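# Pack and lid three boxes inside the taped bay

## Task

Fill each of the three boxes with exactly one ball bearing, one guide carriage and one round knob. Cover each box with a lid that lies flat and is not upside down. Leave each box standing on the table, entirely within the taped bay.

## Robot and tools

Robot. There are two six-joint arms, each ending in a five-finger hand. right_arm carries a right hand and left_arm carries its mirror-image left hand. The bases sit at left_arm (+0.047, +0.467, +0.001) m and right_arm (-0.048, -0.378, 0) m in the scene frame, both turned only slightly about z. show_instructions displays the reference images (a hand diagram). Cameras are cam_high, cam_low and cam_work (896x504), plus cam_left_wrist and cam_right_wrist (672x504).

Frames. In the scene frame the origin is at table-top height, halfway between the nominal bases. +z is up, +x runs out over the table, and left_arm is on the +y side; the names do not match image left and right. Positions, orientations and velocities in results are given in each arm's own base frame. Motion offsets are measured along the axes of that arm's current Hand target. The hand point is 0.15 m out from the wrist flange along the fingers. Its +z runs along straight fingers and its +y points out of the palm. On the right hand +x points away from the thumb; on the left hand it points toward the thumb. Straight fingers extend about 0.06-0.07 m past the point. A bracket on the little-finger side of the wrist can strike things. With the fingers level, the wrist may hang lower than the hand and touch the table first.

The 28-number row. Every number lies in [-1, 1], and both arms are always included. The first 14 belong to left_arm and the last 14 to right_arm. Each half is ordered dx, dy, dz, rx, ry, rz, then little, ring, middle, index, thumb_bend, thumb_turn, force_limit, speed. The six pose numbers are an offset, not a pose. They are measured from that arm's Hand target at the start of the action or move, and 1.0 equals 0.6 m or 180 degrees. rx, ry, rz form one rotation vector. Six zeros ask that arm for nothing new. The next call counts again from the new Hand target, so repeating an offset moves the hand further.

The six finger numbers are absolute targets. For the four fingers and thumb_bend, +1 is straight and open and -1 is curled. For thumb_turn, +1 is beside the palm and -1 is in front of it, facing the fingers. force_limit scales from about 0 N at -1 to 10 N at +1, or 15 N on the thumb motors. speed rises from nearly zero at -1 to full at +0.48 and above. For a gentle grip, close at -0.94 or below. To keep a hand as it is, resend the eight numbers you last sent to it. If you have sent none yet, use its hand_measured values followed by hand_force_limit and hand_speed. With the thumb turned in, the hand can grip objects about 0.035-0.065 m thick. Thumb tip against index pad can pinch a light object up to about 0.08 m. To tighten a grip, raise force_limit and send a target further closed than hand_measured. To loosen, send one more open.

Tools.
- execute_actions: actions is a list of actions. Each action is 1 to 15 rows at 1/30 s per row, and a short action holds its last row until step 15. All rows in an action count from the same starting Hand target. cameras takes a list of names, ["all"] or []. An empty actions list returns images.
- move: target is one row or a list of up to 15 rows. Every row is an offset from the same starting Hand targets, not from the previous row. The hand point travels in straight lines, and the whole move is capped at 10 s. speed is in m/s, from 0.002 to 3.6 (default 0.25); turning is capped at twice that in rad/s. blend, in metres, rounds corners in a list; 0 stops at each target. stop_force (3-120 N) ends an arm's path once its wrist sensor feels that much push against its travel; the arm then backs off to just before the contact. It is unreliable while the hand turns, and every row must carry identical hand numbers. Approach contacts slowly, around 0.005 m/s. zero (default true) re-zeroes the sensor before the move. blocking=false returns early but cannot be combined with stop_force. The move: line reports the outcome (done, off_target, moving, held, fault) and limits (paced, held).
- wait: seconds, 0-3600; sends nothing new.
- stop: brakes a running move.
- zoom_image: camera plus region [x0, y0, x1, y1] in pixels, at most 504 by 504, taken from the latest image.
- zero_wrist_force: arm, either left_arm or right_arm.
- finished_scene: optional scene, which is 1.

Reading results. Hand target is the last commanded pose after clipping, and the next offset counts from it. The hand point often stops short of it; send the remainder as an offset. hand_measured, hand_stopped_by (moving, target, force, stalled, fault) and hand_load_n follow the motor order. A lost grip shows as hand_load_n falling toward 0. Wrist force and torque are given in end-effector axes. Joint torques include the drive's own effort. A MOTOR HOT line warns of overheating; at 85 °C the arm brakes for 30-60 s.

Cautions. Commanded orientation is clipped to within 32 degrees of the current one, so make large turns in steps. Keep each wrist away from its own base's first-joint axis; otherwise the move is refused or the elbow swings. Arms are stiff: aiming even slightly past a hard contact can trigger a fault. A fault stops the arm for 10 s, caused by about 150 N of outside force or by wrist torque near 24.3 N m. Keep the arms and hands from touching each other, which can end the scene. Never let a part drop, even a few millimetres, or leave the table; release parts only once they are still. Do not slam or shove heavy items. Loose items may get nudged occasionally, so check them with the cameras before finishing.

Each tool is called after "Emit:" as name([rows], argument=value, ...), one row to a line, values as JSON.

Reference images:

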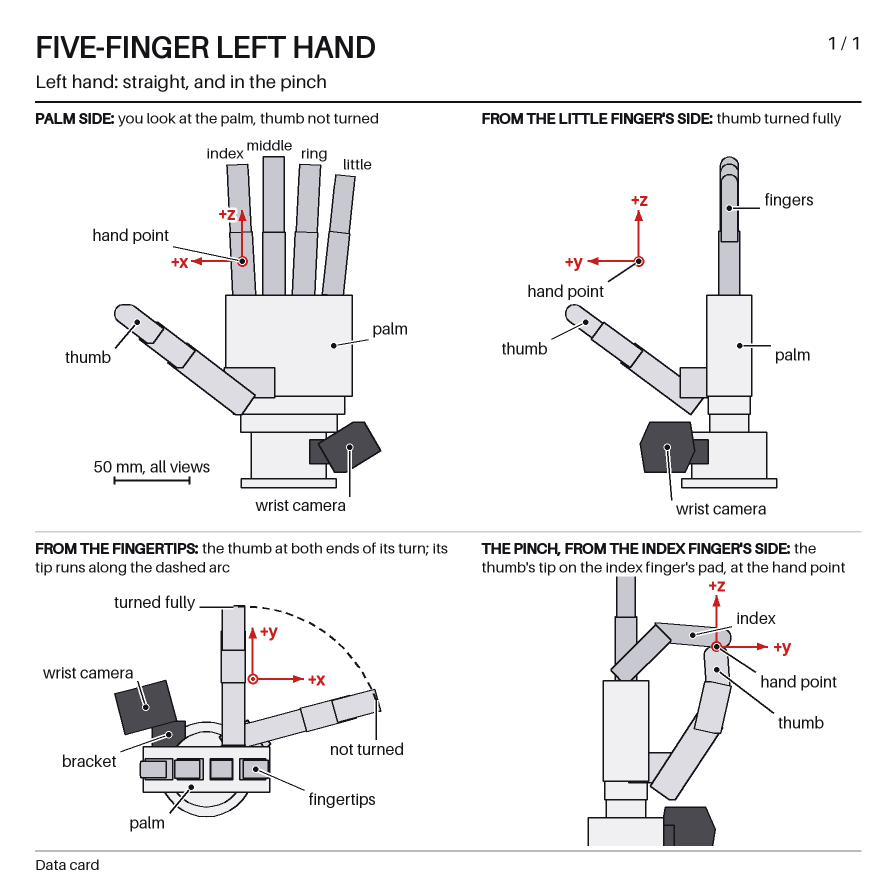

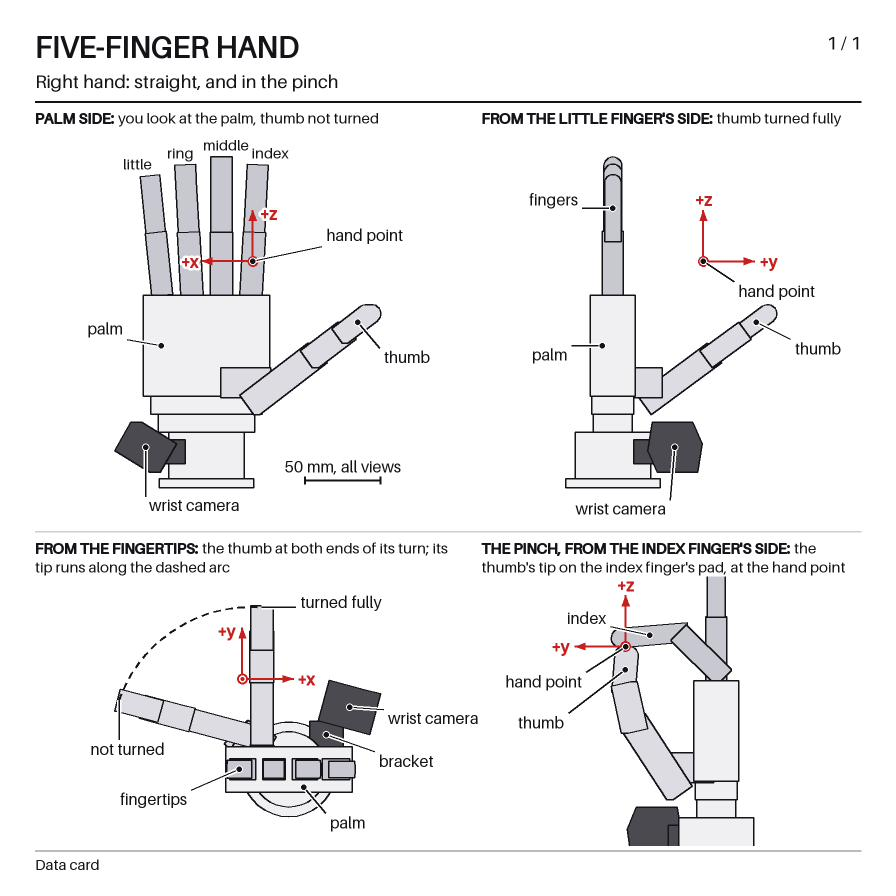

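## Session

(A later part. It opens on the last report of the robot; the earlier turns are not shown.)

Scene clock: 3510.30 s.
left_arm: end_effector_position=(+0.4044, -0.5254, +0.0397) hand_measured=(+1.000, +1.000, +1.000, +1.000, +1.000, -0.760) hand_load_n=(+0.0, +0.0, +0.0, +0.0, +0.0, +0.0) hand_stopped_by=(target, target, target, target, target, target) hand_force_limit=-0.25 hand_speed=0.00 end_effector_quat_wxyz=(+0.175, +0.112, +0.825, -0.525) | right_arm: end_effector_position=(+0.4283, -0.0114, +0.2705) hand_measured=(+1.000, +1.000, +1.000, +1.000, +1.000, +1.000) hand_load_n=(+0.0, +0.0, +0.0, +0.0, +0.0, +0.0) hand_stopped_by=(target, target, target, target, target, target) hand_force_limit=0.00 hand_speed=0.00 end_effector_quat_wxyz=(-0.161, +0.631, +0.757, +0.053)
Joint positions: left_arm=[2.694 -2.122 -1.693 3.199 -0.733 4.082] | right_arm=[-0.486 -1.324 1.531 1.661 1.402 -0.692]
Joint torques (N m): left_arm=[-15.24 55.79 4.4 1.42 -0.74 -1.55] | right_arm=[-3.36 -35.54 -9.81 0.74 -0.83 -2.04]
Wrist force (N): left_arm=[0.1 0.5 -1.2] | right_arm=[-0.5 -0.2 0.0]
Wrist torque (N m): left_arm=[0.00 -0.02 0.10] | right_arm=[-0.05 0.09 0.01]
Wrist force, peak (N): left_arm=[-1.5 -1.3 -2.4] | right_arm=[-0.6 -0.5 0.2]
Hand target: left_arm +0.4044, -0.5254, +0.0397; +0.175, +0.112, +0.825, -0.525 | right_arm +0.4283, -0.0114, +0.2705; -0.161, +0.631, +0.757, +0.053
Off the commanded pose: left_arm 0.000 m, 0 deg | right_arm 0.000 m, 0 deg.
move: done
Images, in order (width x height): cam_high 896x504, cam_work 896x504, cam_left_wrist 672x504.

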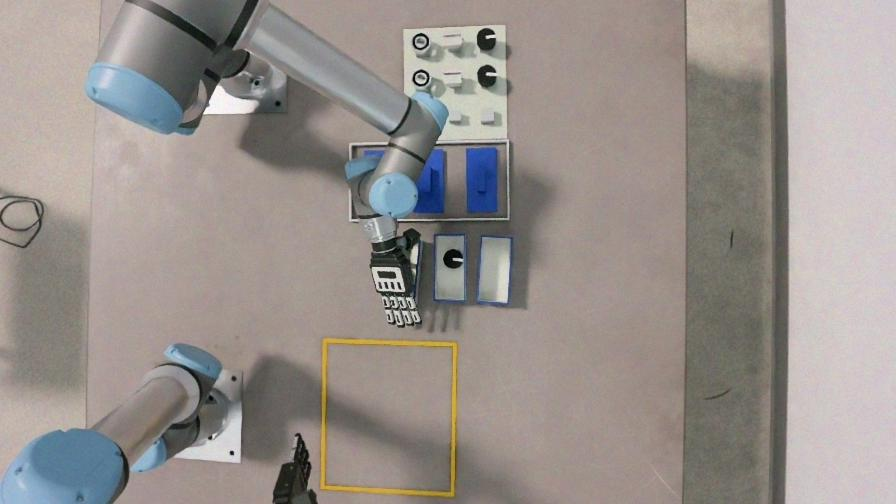

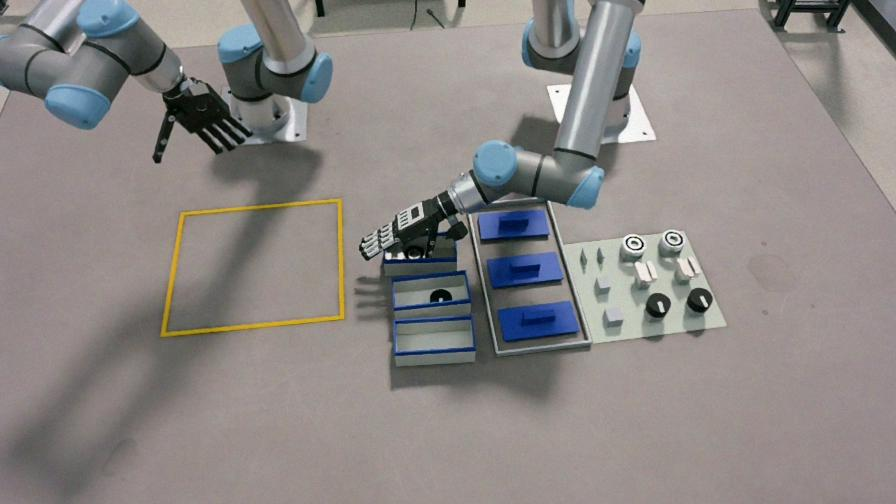

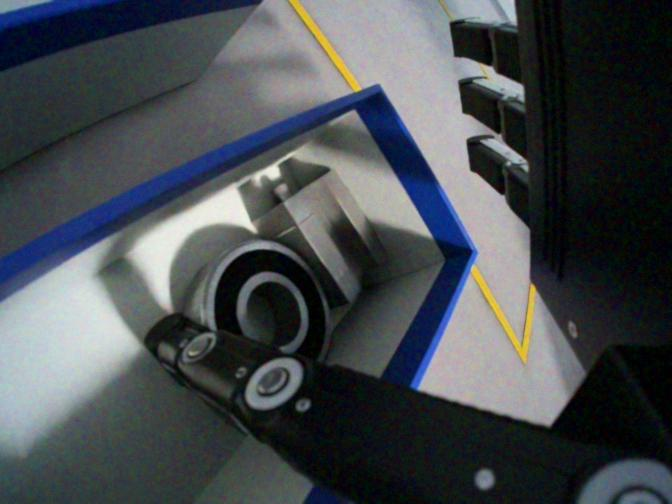

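Emit:
move([
  [-0.00609,0.00246,0.00115,0,0,0,1,1,1,1,1,-0.76,-0.25,0,0,0,0,0,0,0,1,1,1,1,1,1,0,0],
  [-0.08743,-0.14906,-0.10629,0,0,0,1,1,1,1,1,-0.76,-0.25,0,0,0,0,0,0,0,1,1,1,1,1,1,0,0],
], speed=[0.03,0.15], cameras=["cam_high","cam_left_wrist"])

Emit:
zoom_image(camera="cam_high", region=[378, 228, 468, 308])

Scene clock: 3568.30 s.
left_arm: end_effector_position=(+0.4084, -0.5055, +0.1596) hand_measured=(+1.000, +1.000, +1.000, +1.000, +1.000, -0.760) hand_load_n=(-0.5, +0.0, +0.0, +0.0, +0.0, +0.0) hand_stopped_by=(target, target, target, target, target, target) hand_force_limit=-0.25 hand_speed=0.00 end_effector_quat_wxyz=(+0.175, +0.112, +0.825, -0.525) | right_arm: end_effector_position=(+0.4283, -0.0114, +0.2705) hand_measured=(+1.000, +1.000, +1.000, +1.000, +1.000, +1.000) hand_load_n=(+0.0, +0.0, +0.0, +0.0, +0.0, +0.0) hand_stopped_by=(target, target, target, target, target, target) hand_force_limit=0.00 hand_speed=0.00 end_effector_quat_wxyz=(-0.161, +0.631, +0.757, +0.053)
Joint positions: left_arm=[2.737 -1.962 -1.592 2.909 -0.699 4.12] | right_arm=[-0.486 -1.324 1.531 1.661 1.402 -0.692]
Joint torques (N m): left_arm=[12.85 51.98 28.28 -2.8 2.4 1.38] | right_arm=[-3.45 -34.7 -9.34 0.6 -0.71 -1.94]
Wrist force (N): left_arm=[-0.2 -0.5 -0.7] | right_arm=[-0.6 -0.3 0.3]
Wrist torque (N m): left_arm=[-0.08 0.00 -0.09] | right_arm=[-0.09 0.09 0.00]
Wrist force, peak (N): left_arm=[-0.4 -1.2 -1.1] | right_arm=[-0.6 -0.4 0.2]
Hand target: left_arm +0.4084, -0.5054, +0.1597; +0.175, +0.112, +0.825, -0.525 | right_arm +0.4283, -0.0114, +0.2705; -0.161, +0.631, +0.757, +0.053
Off the commanded pose: left_arm 0.000 m, 0 deg | right_arm 0.000 m, 0 deg.
move: done

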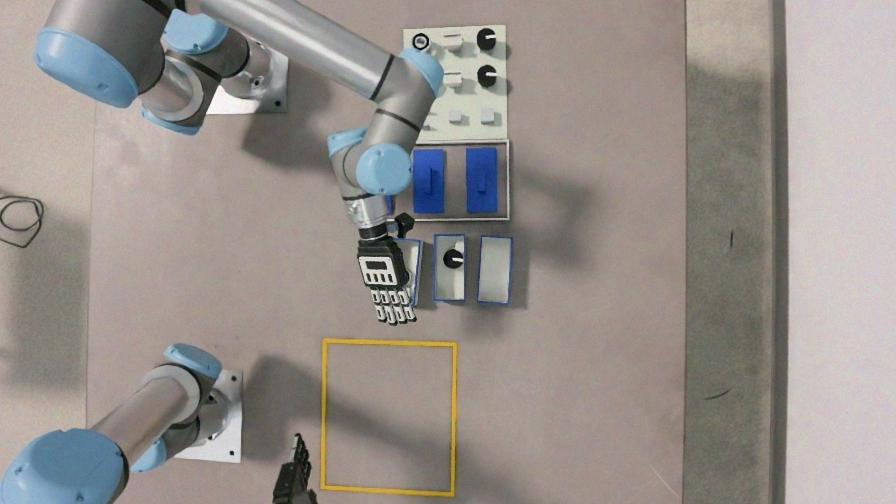

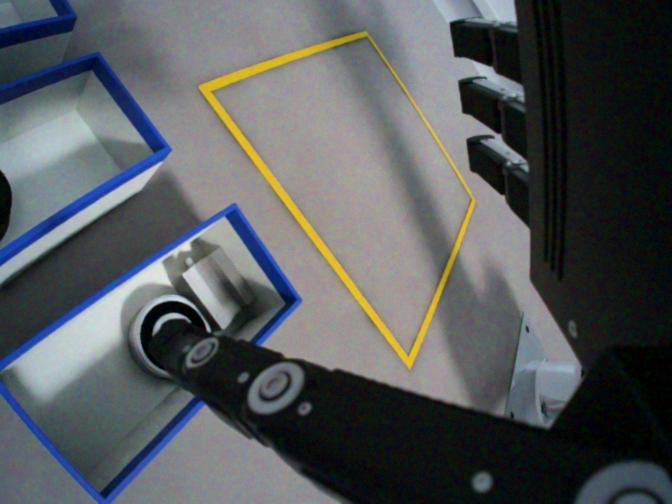

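Scaled by 5.600 from the camera's image (finer frame: 1280x720).

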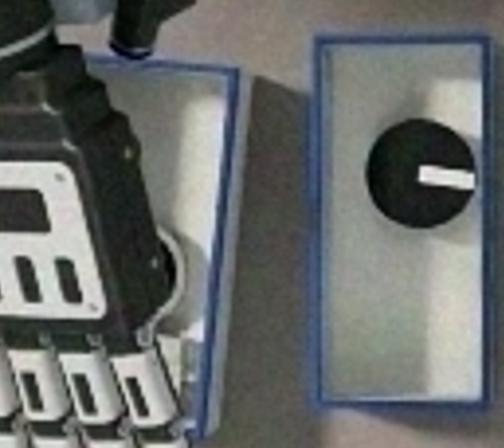

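Emit:
move(target=[-0.1687,0.1109,-0.0182,-0.1229,-0.1370,-0.1042,-1,-1,-1,0.13,0.77,-0.76,-0.4,0,0,0,0,0,0,0,1,1,1,1,1,1,0,0], speed=0.2, cameras=["cam_high","cam_work"])

Emit:
zoom_image(camera="cam_high", region=[378, 228, 468, 308])

Emit:
zoom_image(camera="cam_work", region=[370, 200, 480, 290])

Scene clock: 3586.17 s.
left_arm: end_effector_position=(+0.5235, -0.4675, +0.1499) hand_measured=(-1.000, -1.000, -1.000, +0.130, +0.770, -0.760) hand_load_n=(+0.0, +0.0, +0.0, -0.5, +0.0, +0.0) hand_stopped_by=(target, target, target, target, target, target) hand_force_limit=-0.40 hand_speed=0.00 end_effector_quat_wxyz=(+0.276, -0.171, +0.861, -0.392) | right_arm: end_effector_position=(+0.4283, -0.0114, +0.2705) hand_measured=(+1.000, +1.000, +1.000, +1.000, +1.000, +1.000) hand_load_n=(+0.0, +0.0, +0.0, +0.0, +0.0, +0.0) hand_stopped_by=(target, target, target, target, target, target) hand_force_limit=0.00 hand_speed=0.00 end_effector_quat_wxyz=(-0.161, +0.631, +0.757, +0.053)
Joint positions: left_arm=[2.686 -2.04 -1.405 2.853 -1.315 3.728] | right_arm=[-0.486 -1.324 1.531 1.661 1.402 -0.692]
Joint torques (N m): left_arm=[-14.64 27.81 30.85 -2.31 -1.11 -1.17] | right_arm=[-2.61 -35.66 -9.34 0.71 -0.71 -2.08]
Wrist force (N): left_arm=[0.4 -0.5 -1.0] | right_arm=[-0.5 -0.1 0.0]
Wrist torque (N m): left_arm=[-0.03 -0.08 0.11] | right_arm=[-0.04 0.08 0.01]
Wrist force, peak (N): left_arm=[0.1 -0.6 -1.2] | right_arm=[-0.6 -0.4 0.2]
Hand target: left_arm +0.5236, -0.4675, +0.1499; +0.276, -0.171, +0.861, -0.392 | right_arm +0.4283, -0.0114, +0.2705; -0.161, +0.631, +0.757, +0.053
Off the commanded pose: left_arm 0.000 m, 0 deg | right_arm 0.000 m, 0 deg.
move: done

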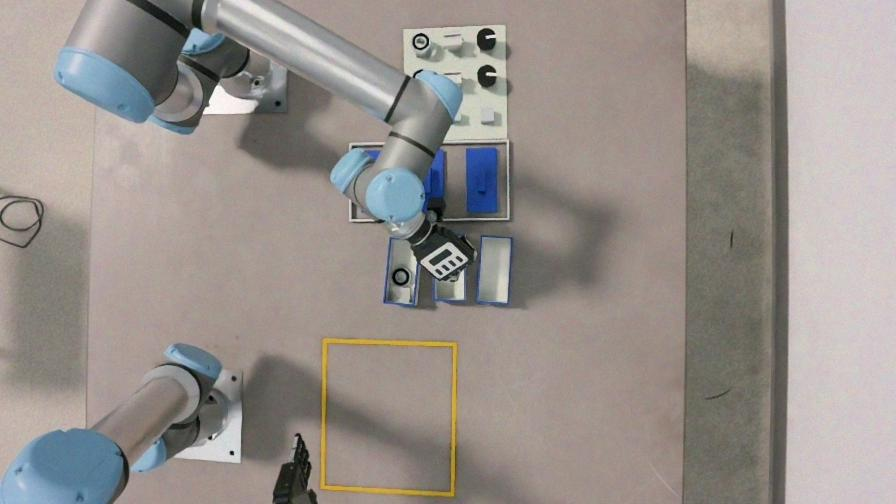

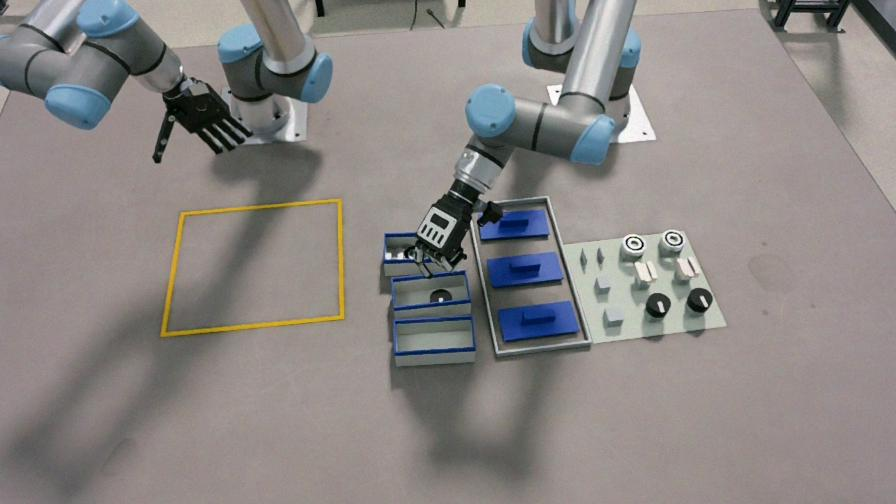

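Scaled by 5.600 from the camera's image (finer frame: 1280x720).

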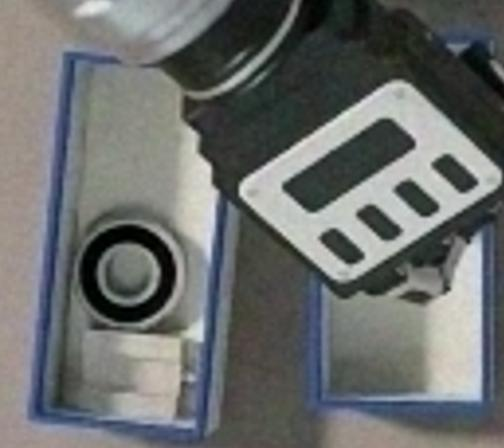

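Scaled by 4.582 from the camera's image (finer frame: 1280x720).

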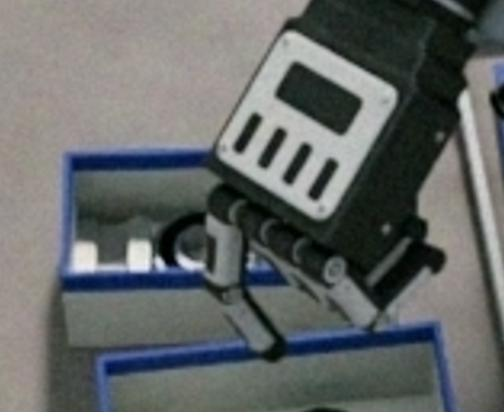

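Emit:
zoom_image(camera="cam_high", region=[380, 234, 424, 278])

Emit:
zoom_image(camera="cam_high", region=[380, 266, 424, 310])

Scaled by 11.455 from the camera's image (finer frame: 1280x720).

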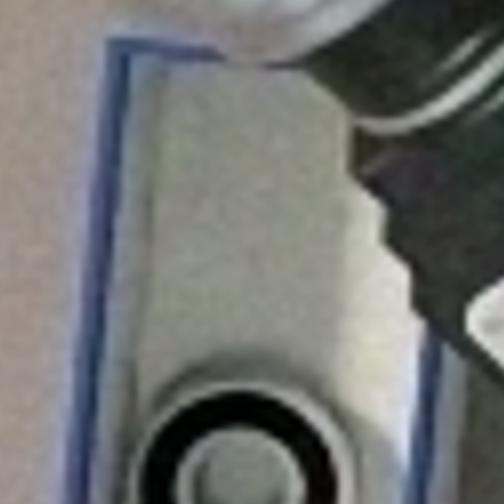

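Scaled by 11.455 from the camera's image (finer frame: 1280x720).

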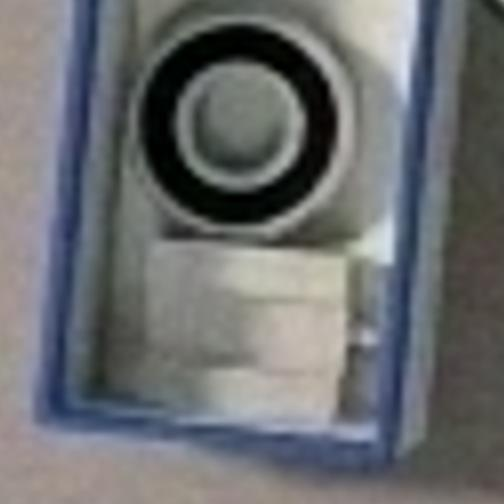

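Emit:
move([
  [0.0513,0.11547,0.08085,0,0,0,-1,-1,-1,0.13,0.77,-0.76,-0.4,0,0,0,0,0,0,0,1,1,1,1,1,1,0,0],
  [0.06754,0.15204,0.10645,0,0,0,-1,-1,-1,0.13,0.77,-0.76,-0.4,0,0,0,0,0,0,0,1,1,1,1,1,1,0,0],
], speed=[0.12,0.02], blend=[0.005,0], stop_force=5, cameras=["cam_work","cam_left_wrist"])

Emit:
zoom_image(camera="cam_work", region=[380, 220, 480, 320])

Scene clock: 3659.00 s.
left_arm: end_effector_position=(+0.5235, -0.4674, +0.0314) hand_measured=(-1.000, -1.000, -1.000, +0.130, +0.770, -0.760) hand_load_n=(+0.0, +0.0, +0.0, +0.0, +0.0, -0.5) hand_stopped_by=(target, target, target, target, target, target) hand_force_limit=-0.40 hand_speed=0.00 end_effector_quat_wxyz=(+0.276, -0.171, +0.861, -0.392) | right_arm: end_effector_position=(+0.4283, -0.0114, +0.2705) hand_measured=(+1.000, +1.000, +1.000, +1.000, +1.000, +1.000) hand_load_n=(+0.0, +0.0, +0.0, +0.0, +0.0, +0.0) hand_stopped_by=(target, target, target, target, target, target) hand_force_limit=0.00 hand_speed=0.00 end_effector_quat_wxyz=(-0.161, +0.631, +0.757, +0.053)
Joint positions: left_arm=[2.686 -2.158 -1.55 3.116 -1.316 3.727] | right_arm=[-0.486 -1.324 1.531 1.661 1.402 -0.692]
Joint torques (N m): left_arm=[8.79 30.15 5.38 1.8 1.27 -1.79] | right_arm=[-3.17 -34.62 -8.86 0.66 -0.83 -1.97]
Wrist force (N): left_arm=[0.1 -0.6 -0.9] | right_arm=[-0.7 -0.2 0.1]
Wrist torque (N m): left_arm=[-0.06 -0.04 0.11] | right_arm=[-0.06 0.12 -0.01]
Wrist force, peak (N): left_arm=[0.1 -1.6 -1.1] | right_arm=[-0.7 -0.2 0.1]
Hand target: left_arm +0.5235, -0.4674, +0.0314; +0.276, -0.171, +0.861, -0.392 | right_arm +0.4283, -0.0114, +0.2705; -0.161, +0.631, +0.757, +0.053
Off the commanded pose: left_arm 0.000 m, 0 deg | right_arm 0.000 m, 0 deg.
move: done

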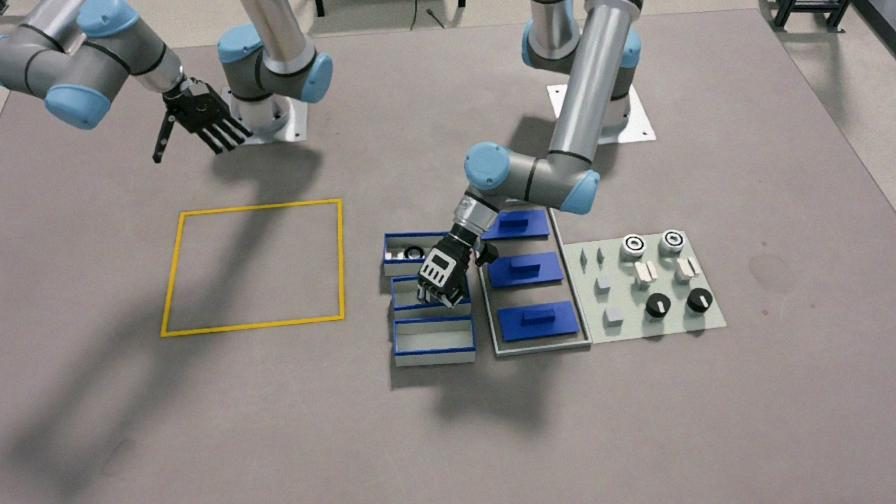

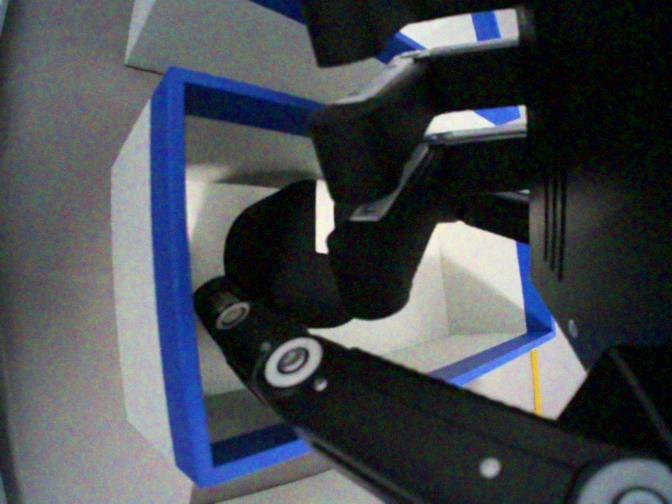

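Scaled by 5.040 from the camera's image (finer frame: 1280x720).

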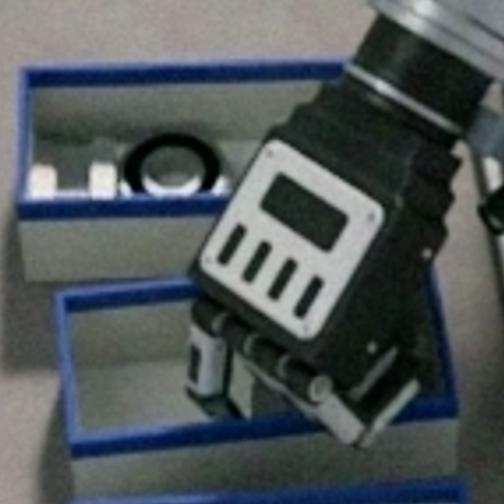

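Emit:
move([
  [0,0,0,0,0,0,-1,-1,-1,0.13,0.65,-0.76,-0.25,-0.6,0,0,0,0,0,0,1,1,1,1,1,1,0,0],
  [0,0,0,0,0,0,-1,-1,-1,-0.3,0.65,-0.76,-0.25,-0.9,0,0,0,0,0,0,1,1,1,1,1,1,0,0],
], cameras=["cam_left_wrist"])

Scene clock: 3667.30 s.
left_arm: end_effector_position=(+0.5235, -0.4674, +0.0314) hand_measured=(-1.000, -1.000, -1.000, +0.048, +0.652, -0.760) hand_load_n=(+0.5, +0.0, +0.0, +3.5, +3.5, +0.0) hand_stopped_by=(target, target, target, force, target, target) hand_force_limit=-0.25 hand_speed=-0.90 end_effector_quat_wxyz=(+0.276, -0.171, +0.861, -0.392) | right_arm: end_effector_position=(+0.4283, -0.0114, +0.2705) hand_measured=(+1.000, +1.000, +1.000, +1.000, +1.000, +1.000) hand_load_n=(+0.0, +0.0, +0.0, +0.0, +0.0, +0.0) hand_stopped_by=(target, target, target, target, target, target) hand_force_limit=0.00 hand_speed=0.00 end_effector_quat_wxyz=(-0.161, +0.631, +0.757, +0.053)
Joint positions: left_arm=[2.686 -2.158 -1.55 3.116 -1.316 3.727] | right_arm=[-0.486 -1.324 1.531 1.661 1.402 -0.692]
Joint torques (N m): left_arm=[6.98 31.19 6.51 1.82 1.4 -1.33] | right_arm=[-2.88 -35.09 -9.46 0.74 -0.81 -2.05]
Wrist force (N): left_arm=[0.5 -0.1 -0.6] | right_arm=[-0.5 -0.2 0.2]
Wrist torque (N m): left_arm=[-0.04 -0.06 0.11] | right_arm=[-0.07 0.07 0.00]
Wrist force, peak (N): left_arm=[0.0 -1.0 -1.3] | right_arm=[-0.7 -0.3 -0.2]
Hand target: left_arm +0.5235, -0.4674, +0.0314; +0.276, -0.171, +0.861, -0.392 | right_arm +0.4283, -0.0114, +0.2705; -0.161, +0.631, +0.757, +0.053
Off the commanded pose: left_arm 0.000 m, 0 deg | right_arm 0.000 m, 0 deg.
move: done

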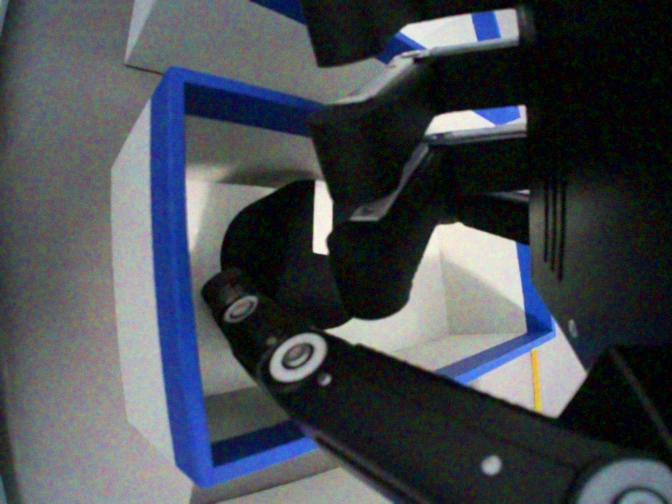

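Emit:
move([
  [-0.0676,-0.15217,-0.10654,0,0,0,-1,-1,-1,-0.3,0.65,-0.76,-0.25,-0.9,0,0,0,0,0,0,1,1,1,1,1,1,0,0],
  [0.06278,-0.13537,-0.2133,0,0,0,-1,-1,-1,-0.3,0.65,-0.76,-0.25,-0.9,0,0,0,0,0,0,1,1,1,1,1,1,0,0],
], speed=[0.12,0.15], blend=[0.03,0], cameras=["cam_high","cam_left_wrist","cam_work"])

Emit:
zoom_image(camera="cam_high", region=[378, 228, 468, 308])

Scene clock: 3681.40 s.
left_arm: end_effector_position=(+0.4222, -0.4639, +0.1501) hand_measured=(-1.000, -1.000, -1.000, +0.048, +0.652, -0.760) hand_load_n=(+0.0, +0.0, +0.0, +3.5, +3.0, +0.0) hand_stopped_by=(target, target, target, force, target, target) hand_force_limit=-0.25 hand_speed=-0.90 end_effector_quat_wxyz=(+0.276, -0.171, +0.861, -0.392) | right_arm: end_effector_position=(+0.4283, -0.0114, +0.2705) hand_measured=(+1.000, +1.000, +1.000, +1.000, +1.000, +1.000) hand_load_n=(+0.0, +0.0, +0.0, +0.0, +0.0, +0.0) hand_stopped_by=(target, target, target, target, target, target) hand_force_limit=0.00 hand_speed=0.00 end_effector_quat_wxyz=(-0.161, +0.631, +0.757, +0.053)
Joint positions: left_arm=[2.588 -1.865 -1.653 2.937 -1.397 3.672] | right_arm=[-0.486 -1.324 1.531 1.661 1.402 -0.692]
Joint torques (N m): left_arm=[-14.21 47.56 6.56 1.91 -1.4 -1.62] | right_arm=[-2.72 -35.34 -9.6 0.67 -0.86 -2.11]
Wrist force (N): left_arm=[0.6 -0.1 -0.9] | right_arm=[-0.3 -0.3 -0.1]
Wrist torque (N m): left_arm=[-0.01 -0.13 0.15] | right_arm=[-0.06 0.06 0.01]
Wrist force, peak (N): left_arm=[0.8 1.1 -0.3] | right_arm=[-0.6 -0.5 0.2]
Hand target: left_arm +0.4220, -0.4639, +0.1501; +0.276, -0.171, +0.861, -0.392 | right_arm +0.4283, -0.0114, +0.2705; -0.161, +0.631, +0.757, +0.053
Off the commanded pose: left_arm 0.000 m, 0 deg | right_arm 0.000 m, 0 deg.
move: done
Images, in order (width x height): cam_high 896x504, cam_work 896x504, cam_left_wrist 672x504.

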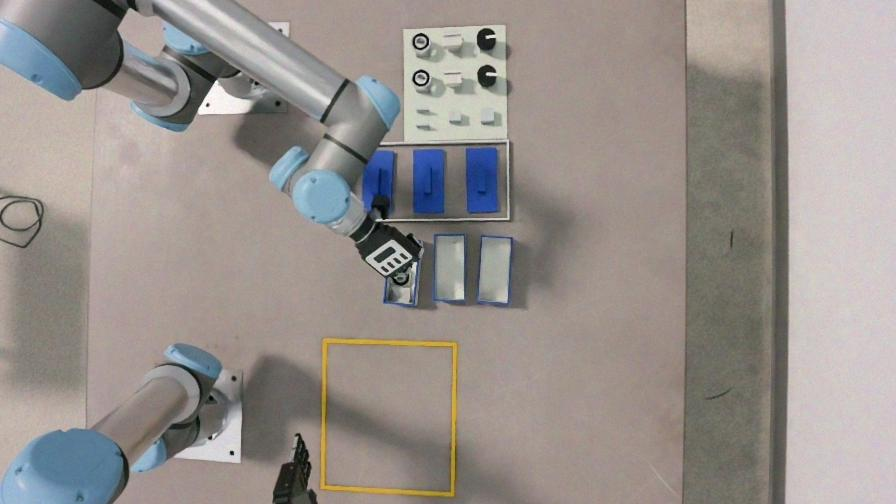

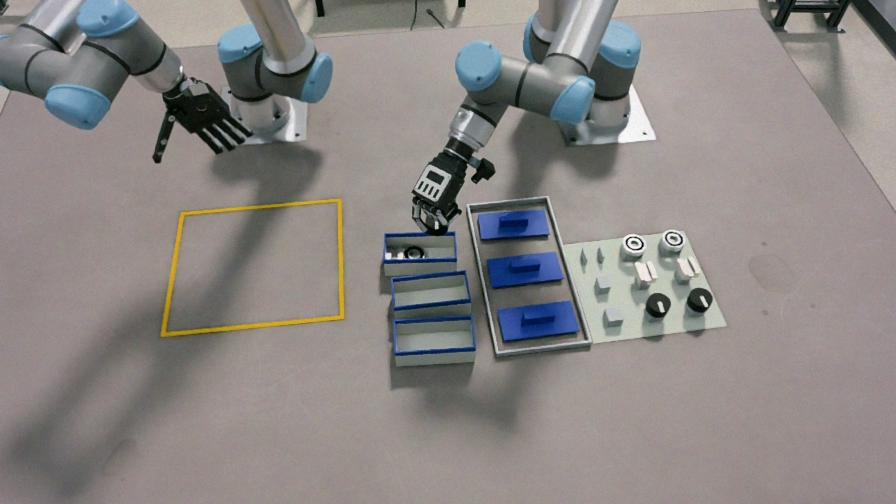

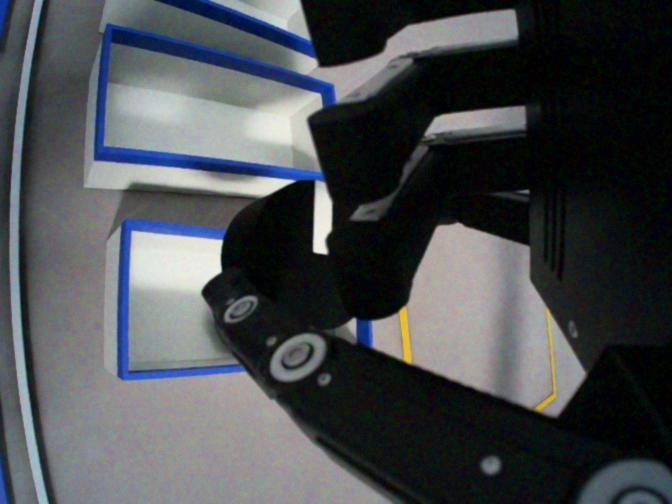

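Scaled by 5.600 from the camera's image (finer frame: 1280x720).

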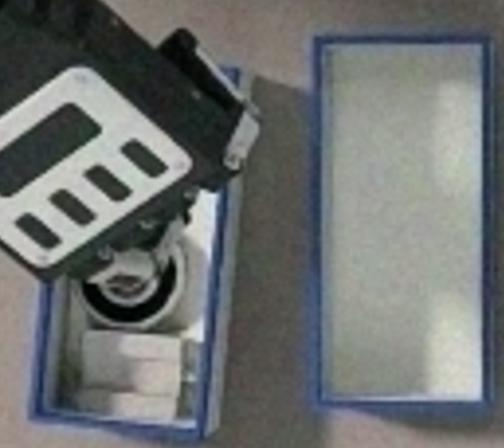

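Emit:
move(target=[0.03705,0.0834,0.05839,0,0,0,-1,-1,-1,-0.3,0.65,-0.76,-0.25,-0.9,0,0,0,0,0,0,1,1,1,1,1,1,0,0], speed=0.12, cameras=["cam_work","cam_left_wrist"])

Emit:
zoom_image(camera="cam_work", region=[370, 200, 480, 290])

Scene clock: 3690.73 s.
left_arm: end_effector_position=(+0.4220, -0.4639, +0.0852) hand_measured=(-1.000, -1.000, -1.000, +0.048, +0.652, -0.760) hand_load_n=(+0.0, +0.5, +0.0, +3.5, +3.5, +0.0) hand_stopped_by=(target, target, target, force, target, target) hand_force_limit=-0.25 hand_speed=-0.90 end_effector_quat_wxyz=(+0.276, -0.171, +0.861, -0.392) | right_arm: end_effector_position=(+0.4283, -0.0114, +0.2705) hand_measured=(+1.000, +1.000, +1.000, +1.000, +1.000, +1.000) hand_load_n=(+0.0, +0.0, +0.0, +0.0, +0.0, +0.0) hand_stopped_by=(target, target, target, target, target, target) hand_force_limit=0.00 hand_speed=0.00 end_effector_quat_wxyz=(-0.161, +0.631, +0.757, +0.053)
Joint positions: left_arm=[2.588 -1.932 -1.744 3.096 -1.397 3.672] | right_arm=[-0.486 -1.324 1.531 1.661 1.402 -0.692]
Joint torques (N m): left_arm=[9.43 20.68 6 1.76 0.65 -1.29] | right_arm=[-2.41 -34.08 -9.82 0.71 -0.91 -2.01]
Wrist force (N): left_arm=[0.5 0.0 -0.5] | right_arm=[-0.6 -0.3 0.1]
Wrist torque (N m): left_arm=[-0.03 -0.06 0.11] | right_arm=[-0.08 0.10 -0.01]
Wrist force, peak (N): left_arm=[0.0 -1.1 -1.0] | right_arm=[-0.5 -0.5 0.2]
Hand target: left_arm +0.4220, -0.4639, +0.0851; +0.276, -0.171, +0.861, -0.392 | right_arm +0.4283, -0.0114, +0.2705; -0.161, +0.631, +0.757, +0.053
Off the commanded pose: left_arm 0.000 m, 0 deg | right_arm 0.000 m, 0 deg.
move: done

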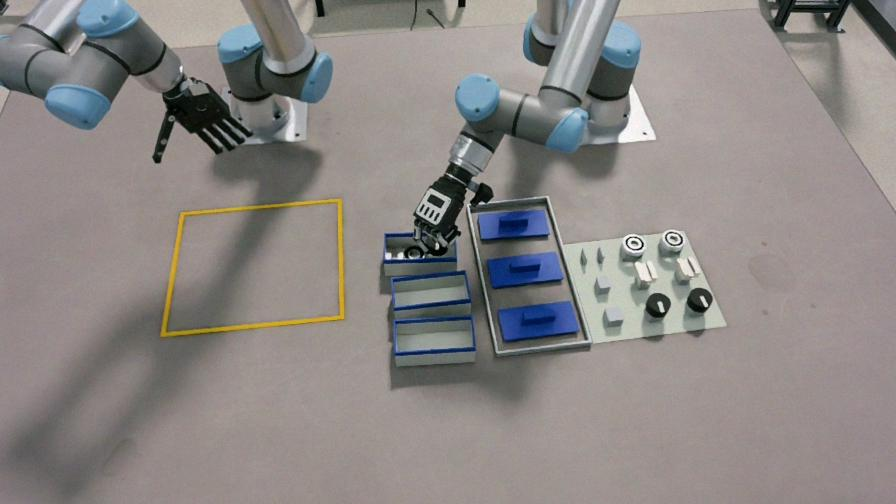

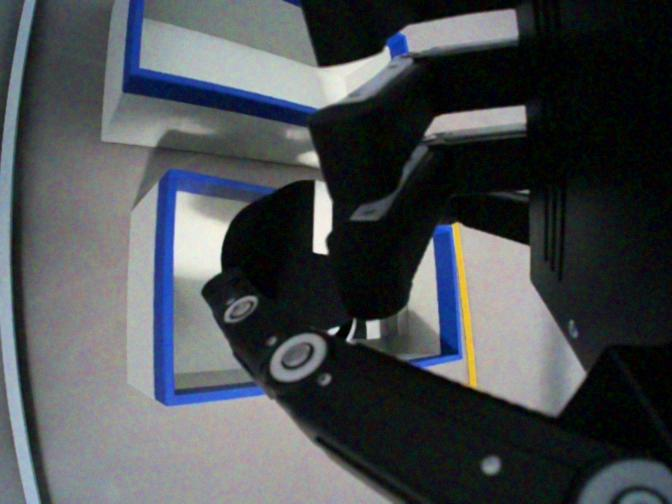

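Scaled by 4.582 from the camera's image (finer frame: 1280x720).

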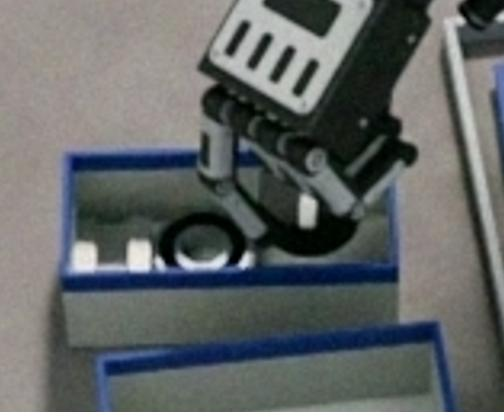

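Emit:
move(target=[0.0314,0.0707,0.0495,0,0,0,-1,-1,-1,-0.3,0.65,-0.76,-0.25,-0.9,0,0,0,0,0,0,1,1,1,1,1,1,0,0], speed=0.02, stop_force=4, cameras=["cam_work","cam_left_wrist","cam_high"])

Emit:
zoom_image(camera="cam_work", region=[370, 200, 480, 290])

Scene clock: 3699.63 s.
left_arm: end_effector_position=(+0.4220, -0.4639, +0.0716) hand_measured=(-1.000, -1.000, -1.000, +0.048, +0.652, -0.760) hand_load_n=(+0.0, +0.0, +0.0, +3.0, +3.5, +0.0) hand_stopped_by=(target, target, target, force, target, target) hand_force_limit=-0.25 hand_speed=-0.90 end_effector_quat_wxyz=(+0.276, -0.171, +0.861, -0.392) | right_arm: end_effector_position=(+0.4283, -0.0114, +0.2705) hand_measured=(+1.000, +1.000, +1.000, +1.000, +1.000, +1.000) hand_load_n=(+0.0, -0.5, +0.0, +0.0, +0.0, +0.0) hand_stopped_by=(target, target, target, target, target, target) hand_force_limit=0.00 hand_speed=0.00 end_effector_quat_wxyz=(-0.161, +0.631, +0.757, +0.053)
Joint positions: left_arm=[2.588 -1.949 -1.76 3.129 -1.397 3.672] | right_arm=[-0.486 -1.324 1.531 1.661 1.402 -0.692]
Joint torques (N m): left_arm=[9.79 49.07 28.02 -1.9 1.08 -0.3] | right_arm=[-2.9 -34.52 -9.6 0.79 -0.93 -2.01]
Wrist force (N): left_arm=[0.1 -0.4 -2.2] | right_arm=[-0.4 -0.2 0.1]
Wrist torque (N m): left_arm=[0.06 -0.09 0.10] | right_arm=[-0.07 0.07 0.01]
Wrist force, peak (N): left_arm=[-0.9 -4.6 -5.7] | right_arm=[-0.5 -0.6 0.2]
Hand target: left_arm +0.4220, -0.4639, +0.0716; +0.276, -0.171, +0.861, -0.392 (not the last commanded pose) | right_arm +0.4283, -0.0114, +0.2705; -0.161, +0.631, +0.757, +0.053
Off the commanded pose: left_arm 0.042 m, 0 deg | right_arm 0.000 m, 0 deg.
move: contact (left_arm)
Images, in order (width x height): cam_high 896x504, cam_work 896x504, cam_left_wrist 672x504.

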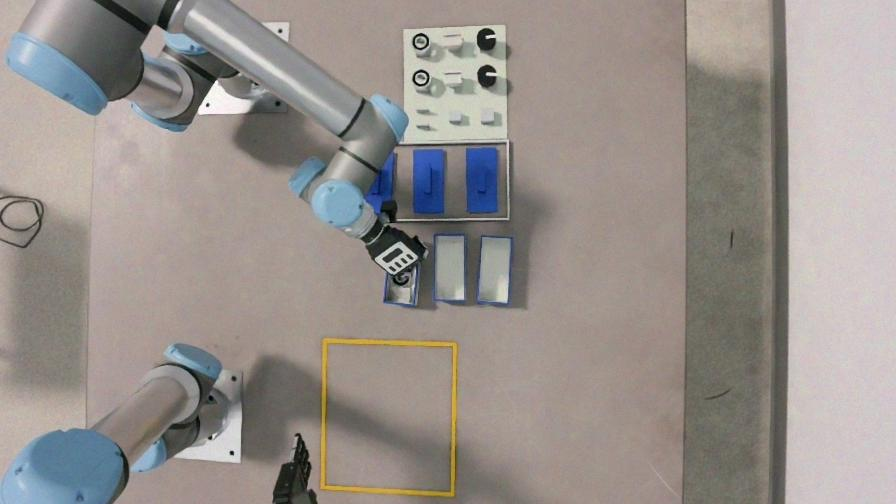

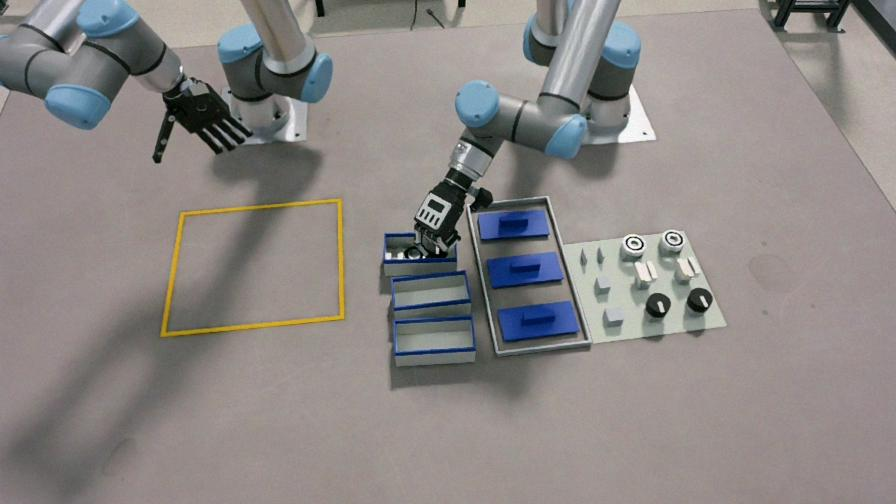

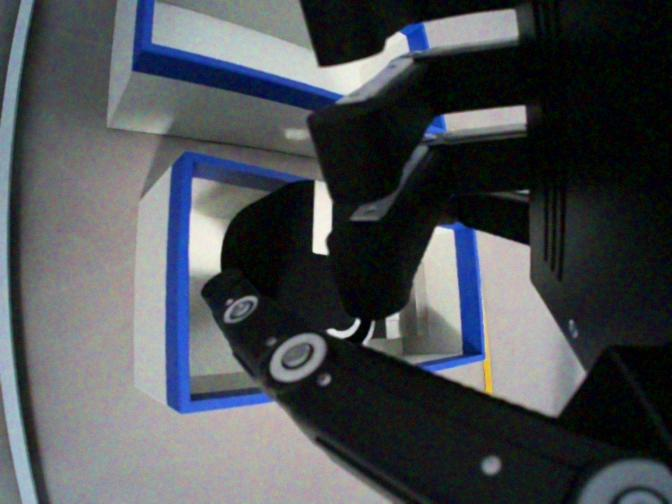

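Scaled by 4.582 from the camera's image (finer frame: 1280x720).

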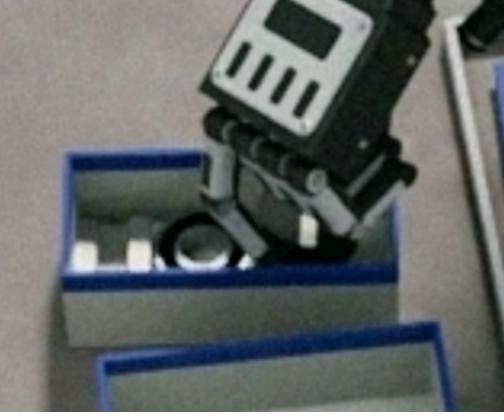

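Emit:
move(target=[-0.0020,-0.02619,-0.01822,0,0,0,-1,-1,-1,-0.3,0.65,-0.76,-0.25,-0.9,0,0,0,0,0,0,1,1,1,1,1,1,0,0], speed=0.05, cameras=["cam_work","cam_left_wrist","cam_low"])

Emit:
zoom_image(camera="cam_work", region=[400, 210, 470, 280])

Scene clock: 3772.67 s.
left_arm: end_effector_position=(+0.4175, -0.4668, +0.0898) hand_measured=(-1.000, -1.000, -1.000, +0.048, +0.652, -0.760) hand_load_n=(+0.0, +0.0, +0.0, +3.5, +3.5, +0.0) hand_stopped_by=(target, target, target, force, target, target) hand_force_limit=-0.25 hand_speed=-0.90 end_effector_quat_wxyz=(+0.276, -0.171, +0.861, -0.392) | right_arm: end_effector_position=(+0.4283, -0.0114, +0.2705) hand_measured=(+1.000, +1.000, +1.000, +1.000, +1.000, +1.000) hand_load_n=(+0.0, +0.0, +0.0, +0.0, +0.0, +0.0) hand_stopped_by=(target, target, target, target, target, target) hand_force_limit=0.00 hand_speed=0.00 end_effector_quat_wxyz=(-0.161, +0.631, +0.757, +0.053)
Joint positions: left_arm=[2.577 -1.925 -1.74 3.086 -1.407 3.666] | right_arm=[-0.486 -1.324 1.531 1.661 1.402 -0.692]
Joint torques (N m): left_arm=[-15.02 49.97 28.54 -1.98 -1.54 -1.41] | right_arm=[-2.56 -34.47 -9.78 0.77 -0.84 -2.13]
Wrist force (N): left_arm=[0.6 0.3 -0.6] | right_arm=[-0.6 -0.1 0.2]
Wrist torque (N m): left_arm=[0.03 -0.08 0.11] | right_arm=[-0.05 0.10 -0.01]
Wrist force, peak (N): left_arm=[0.2 -0.6 -2.3] | right_arm=[-0.7 -0.3 0.2]
Hand target: left_arm +0.4174, -0.4669, +0.0900; +0.276, -0.171, +0.861, -0.392 | right_arm +0.4283, -0.0114, +0.2705; -0.161, +0.631, +0.757, +0.053
Off the commanded pose: left_arm 0.000 m, 0 deg | right_arm 0.000 m, 0 deg.
move: done
Images, in order (width x height): cam_low 896x504, cam_work 896x504, cam_left_wrist 672x504.

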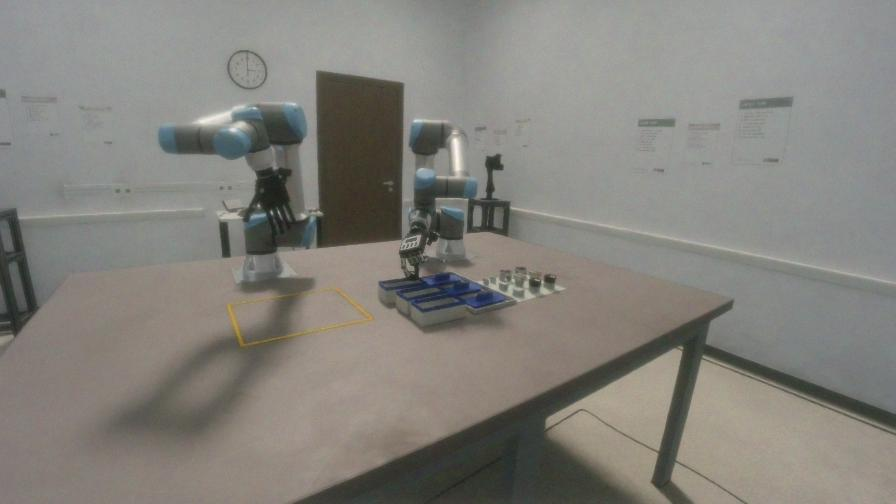

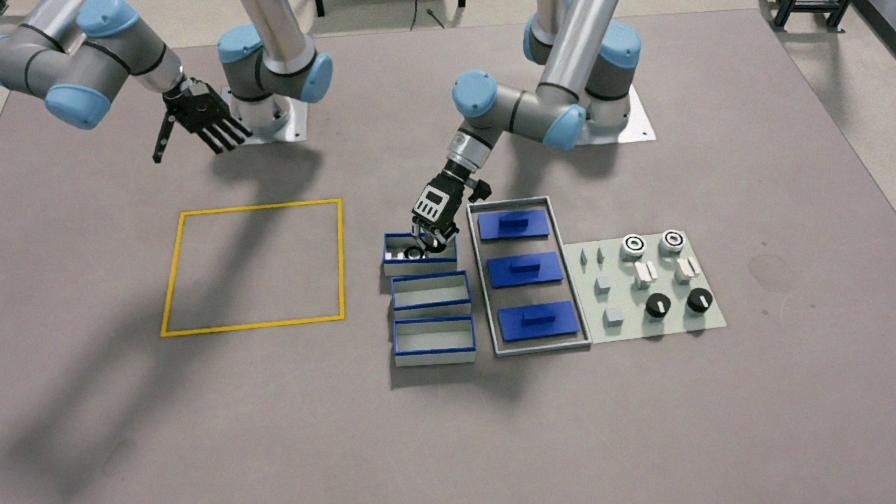

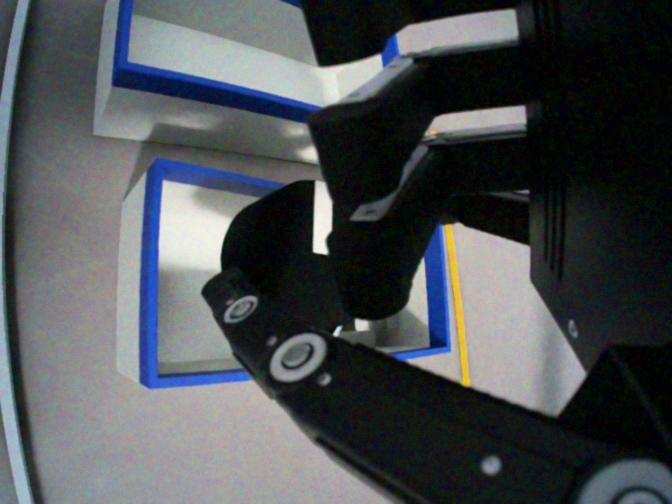

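Scaled by 7.200 from the camera's image (finer frame: 1280x720).

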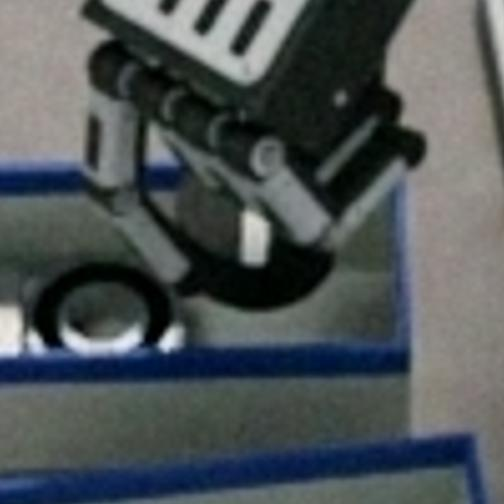

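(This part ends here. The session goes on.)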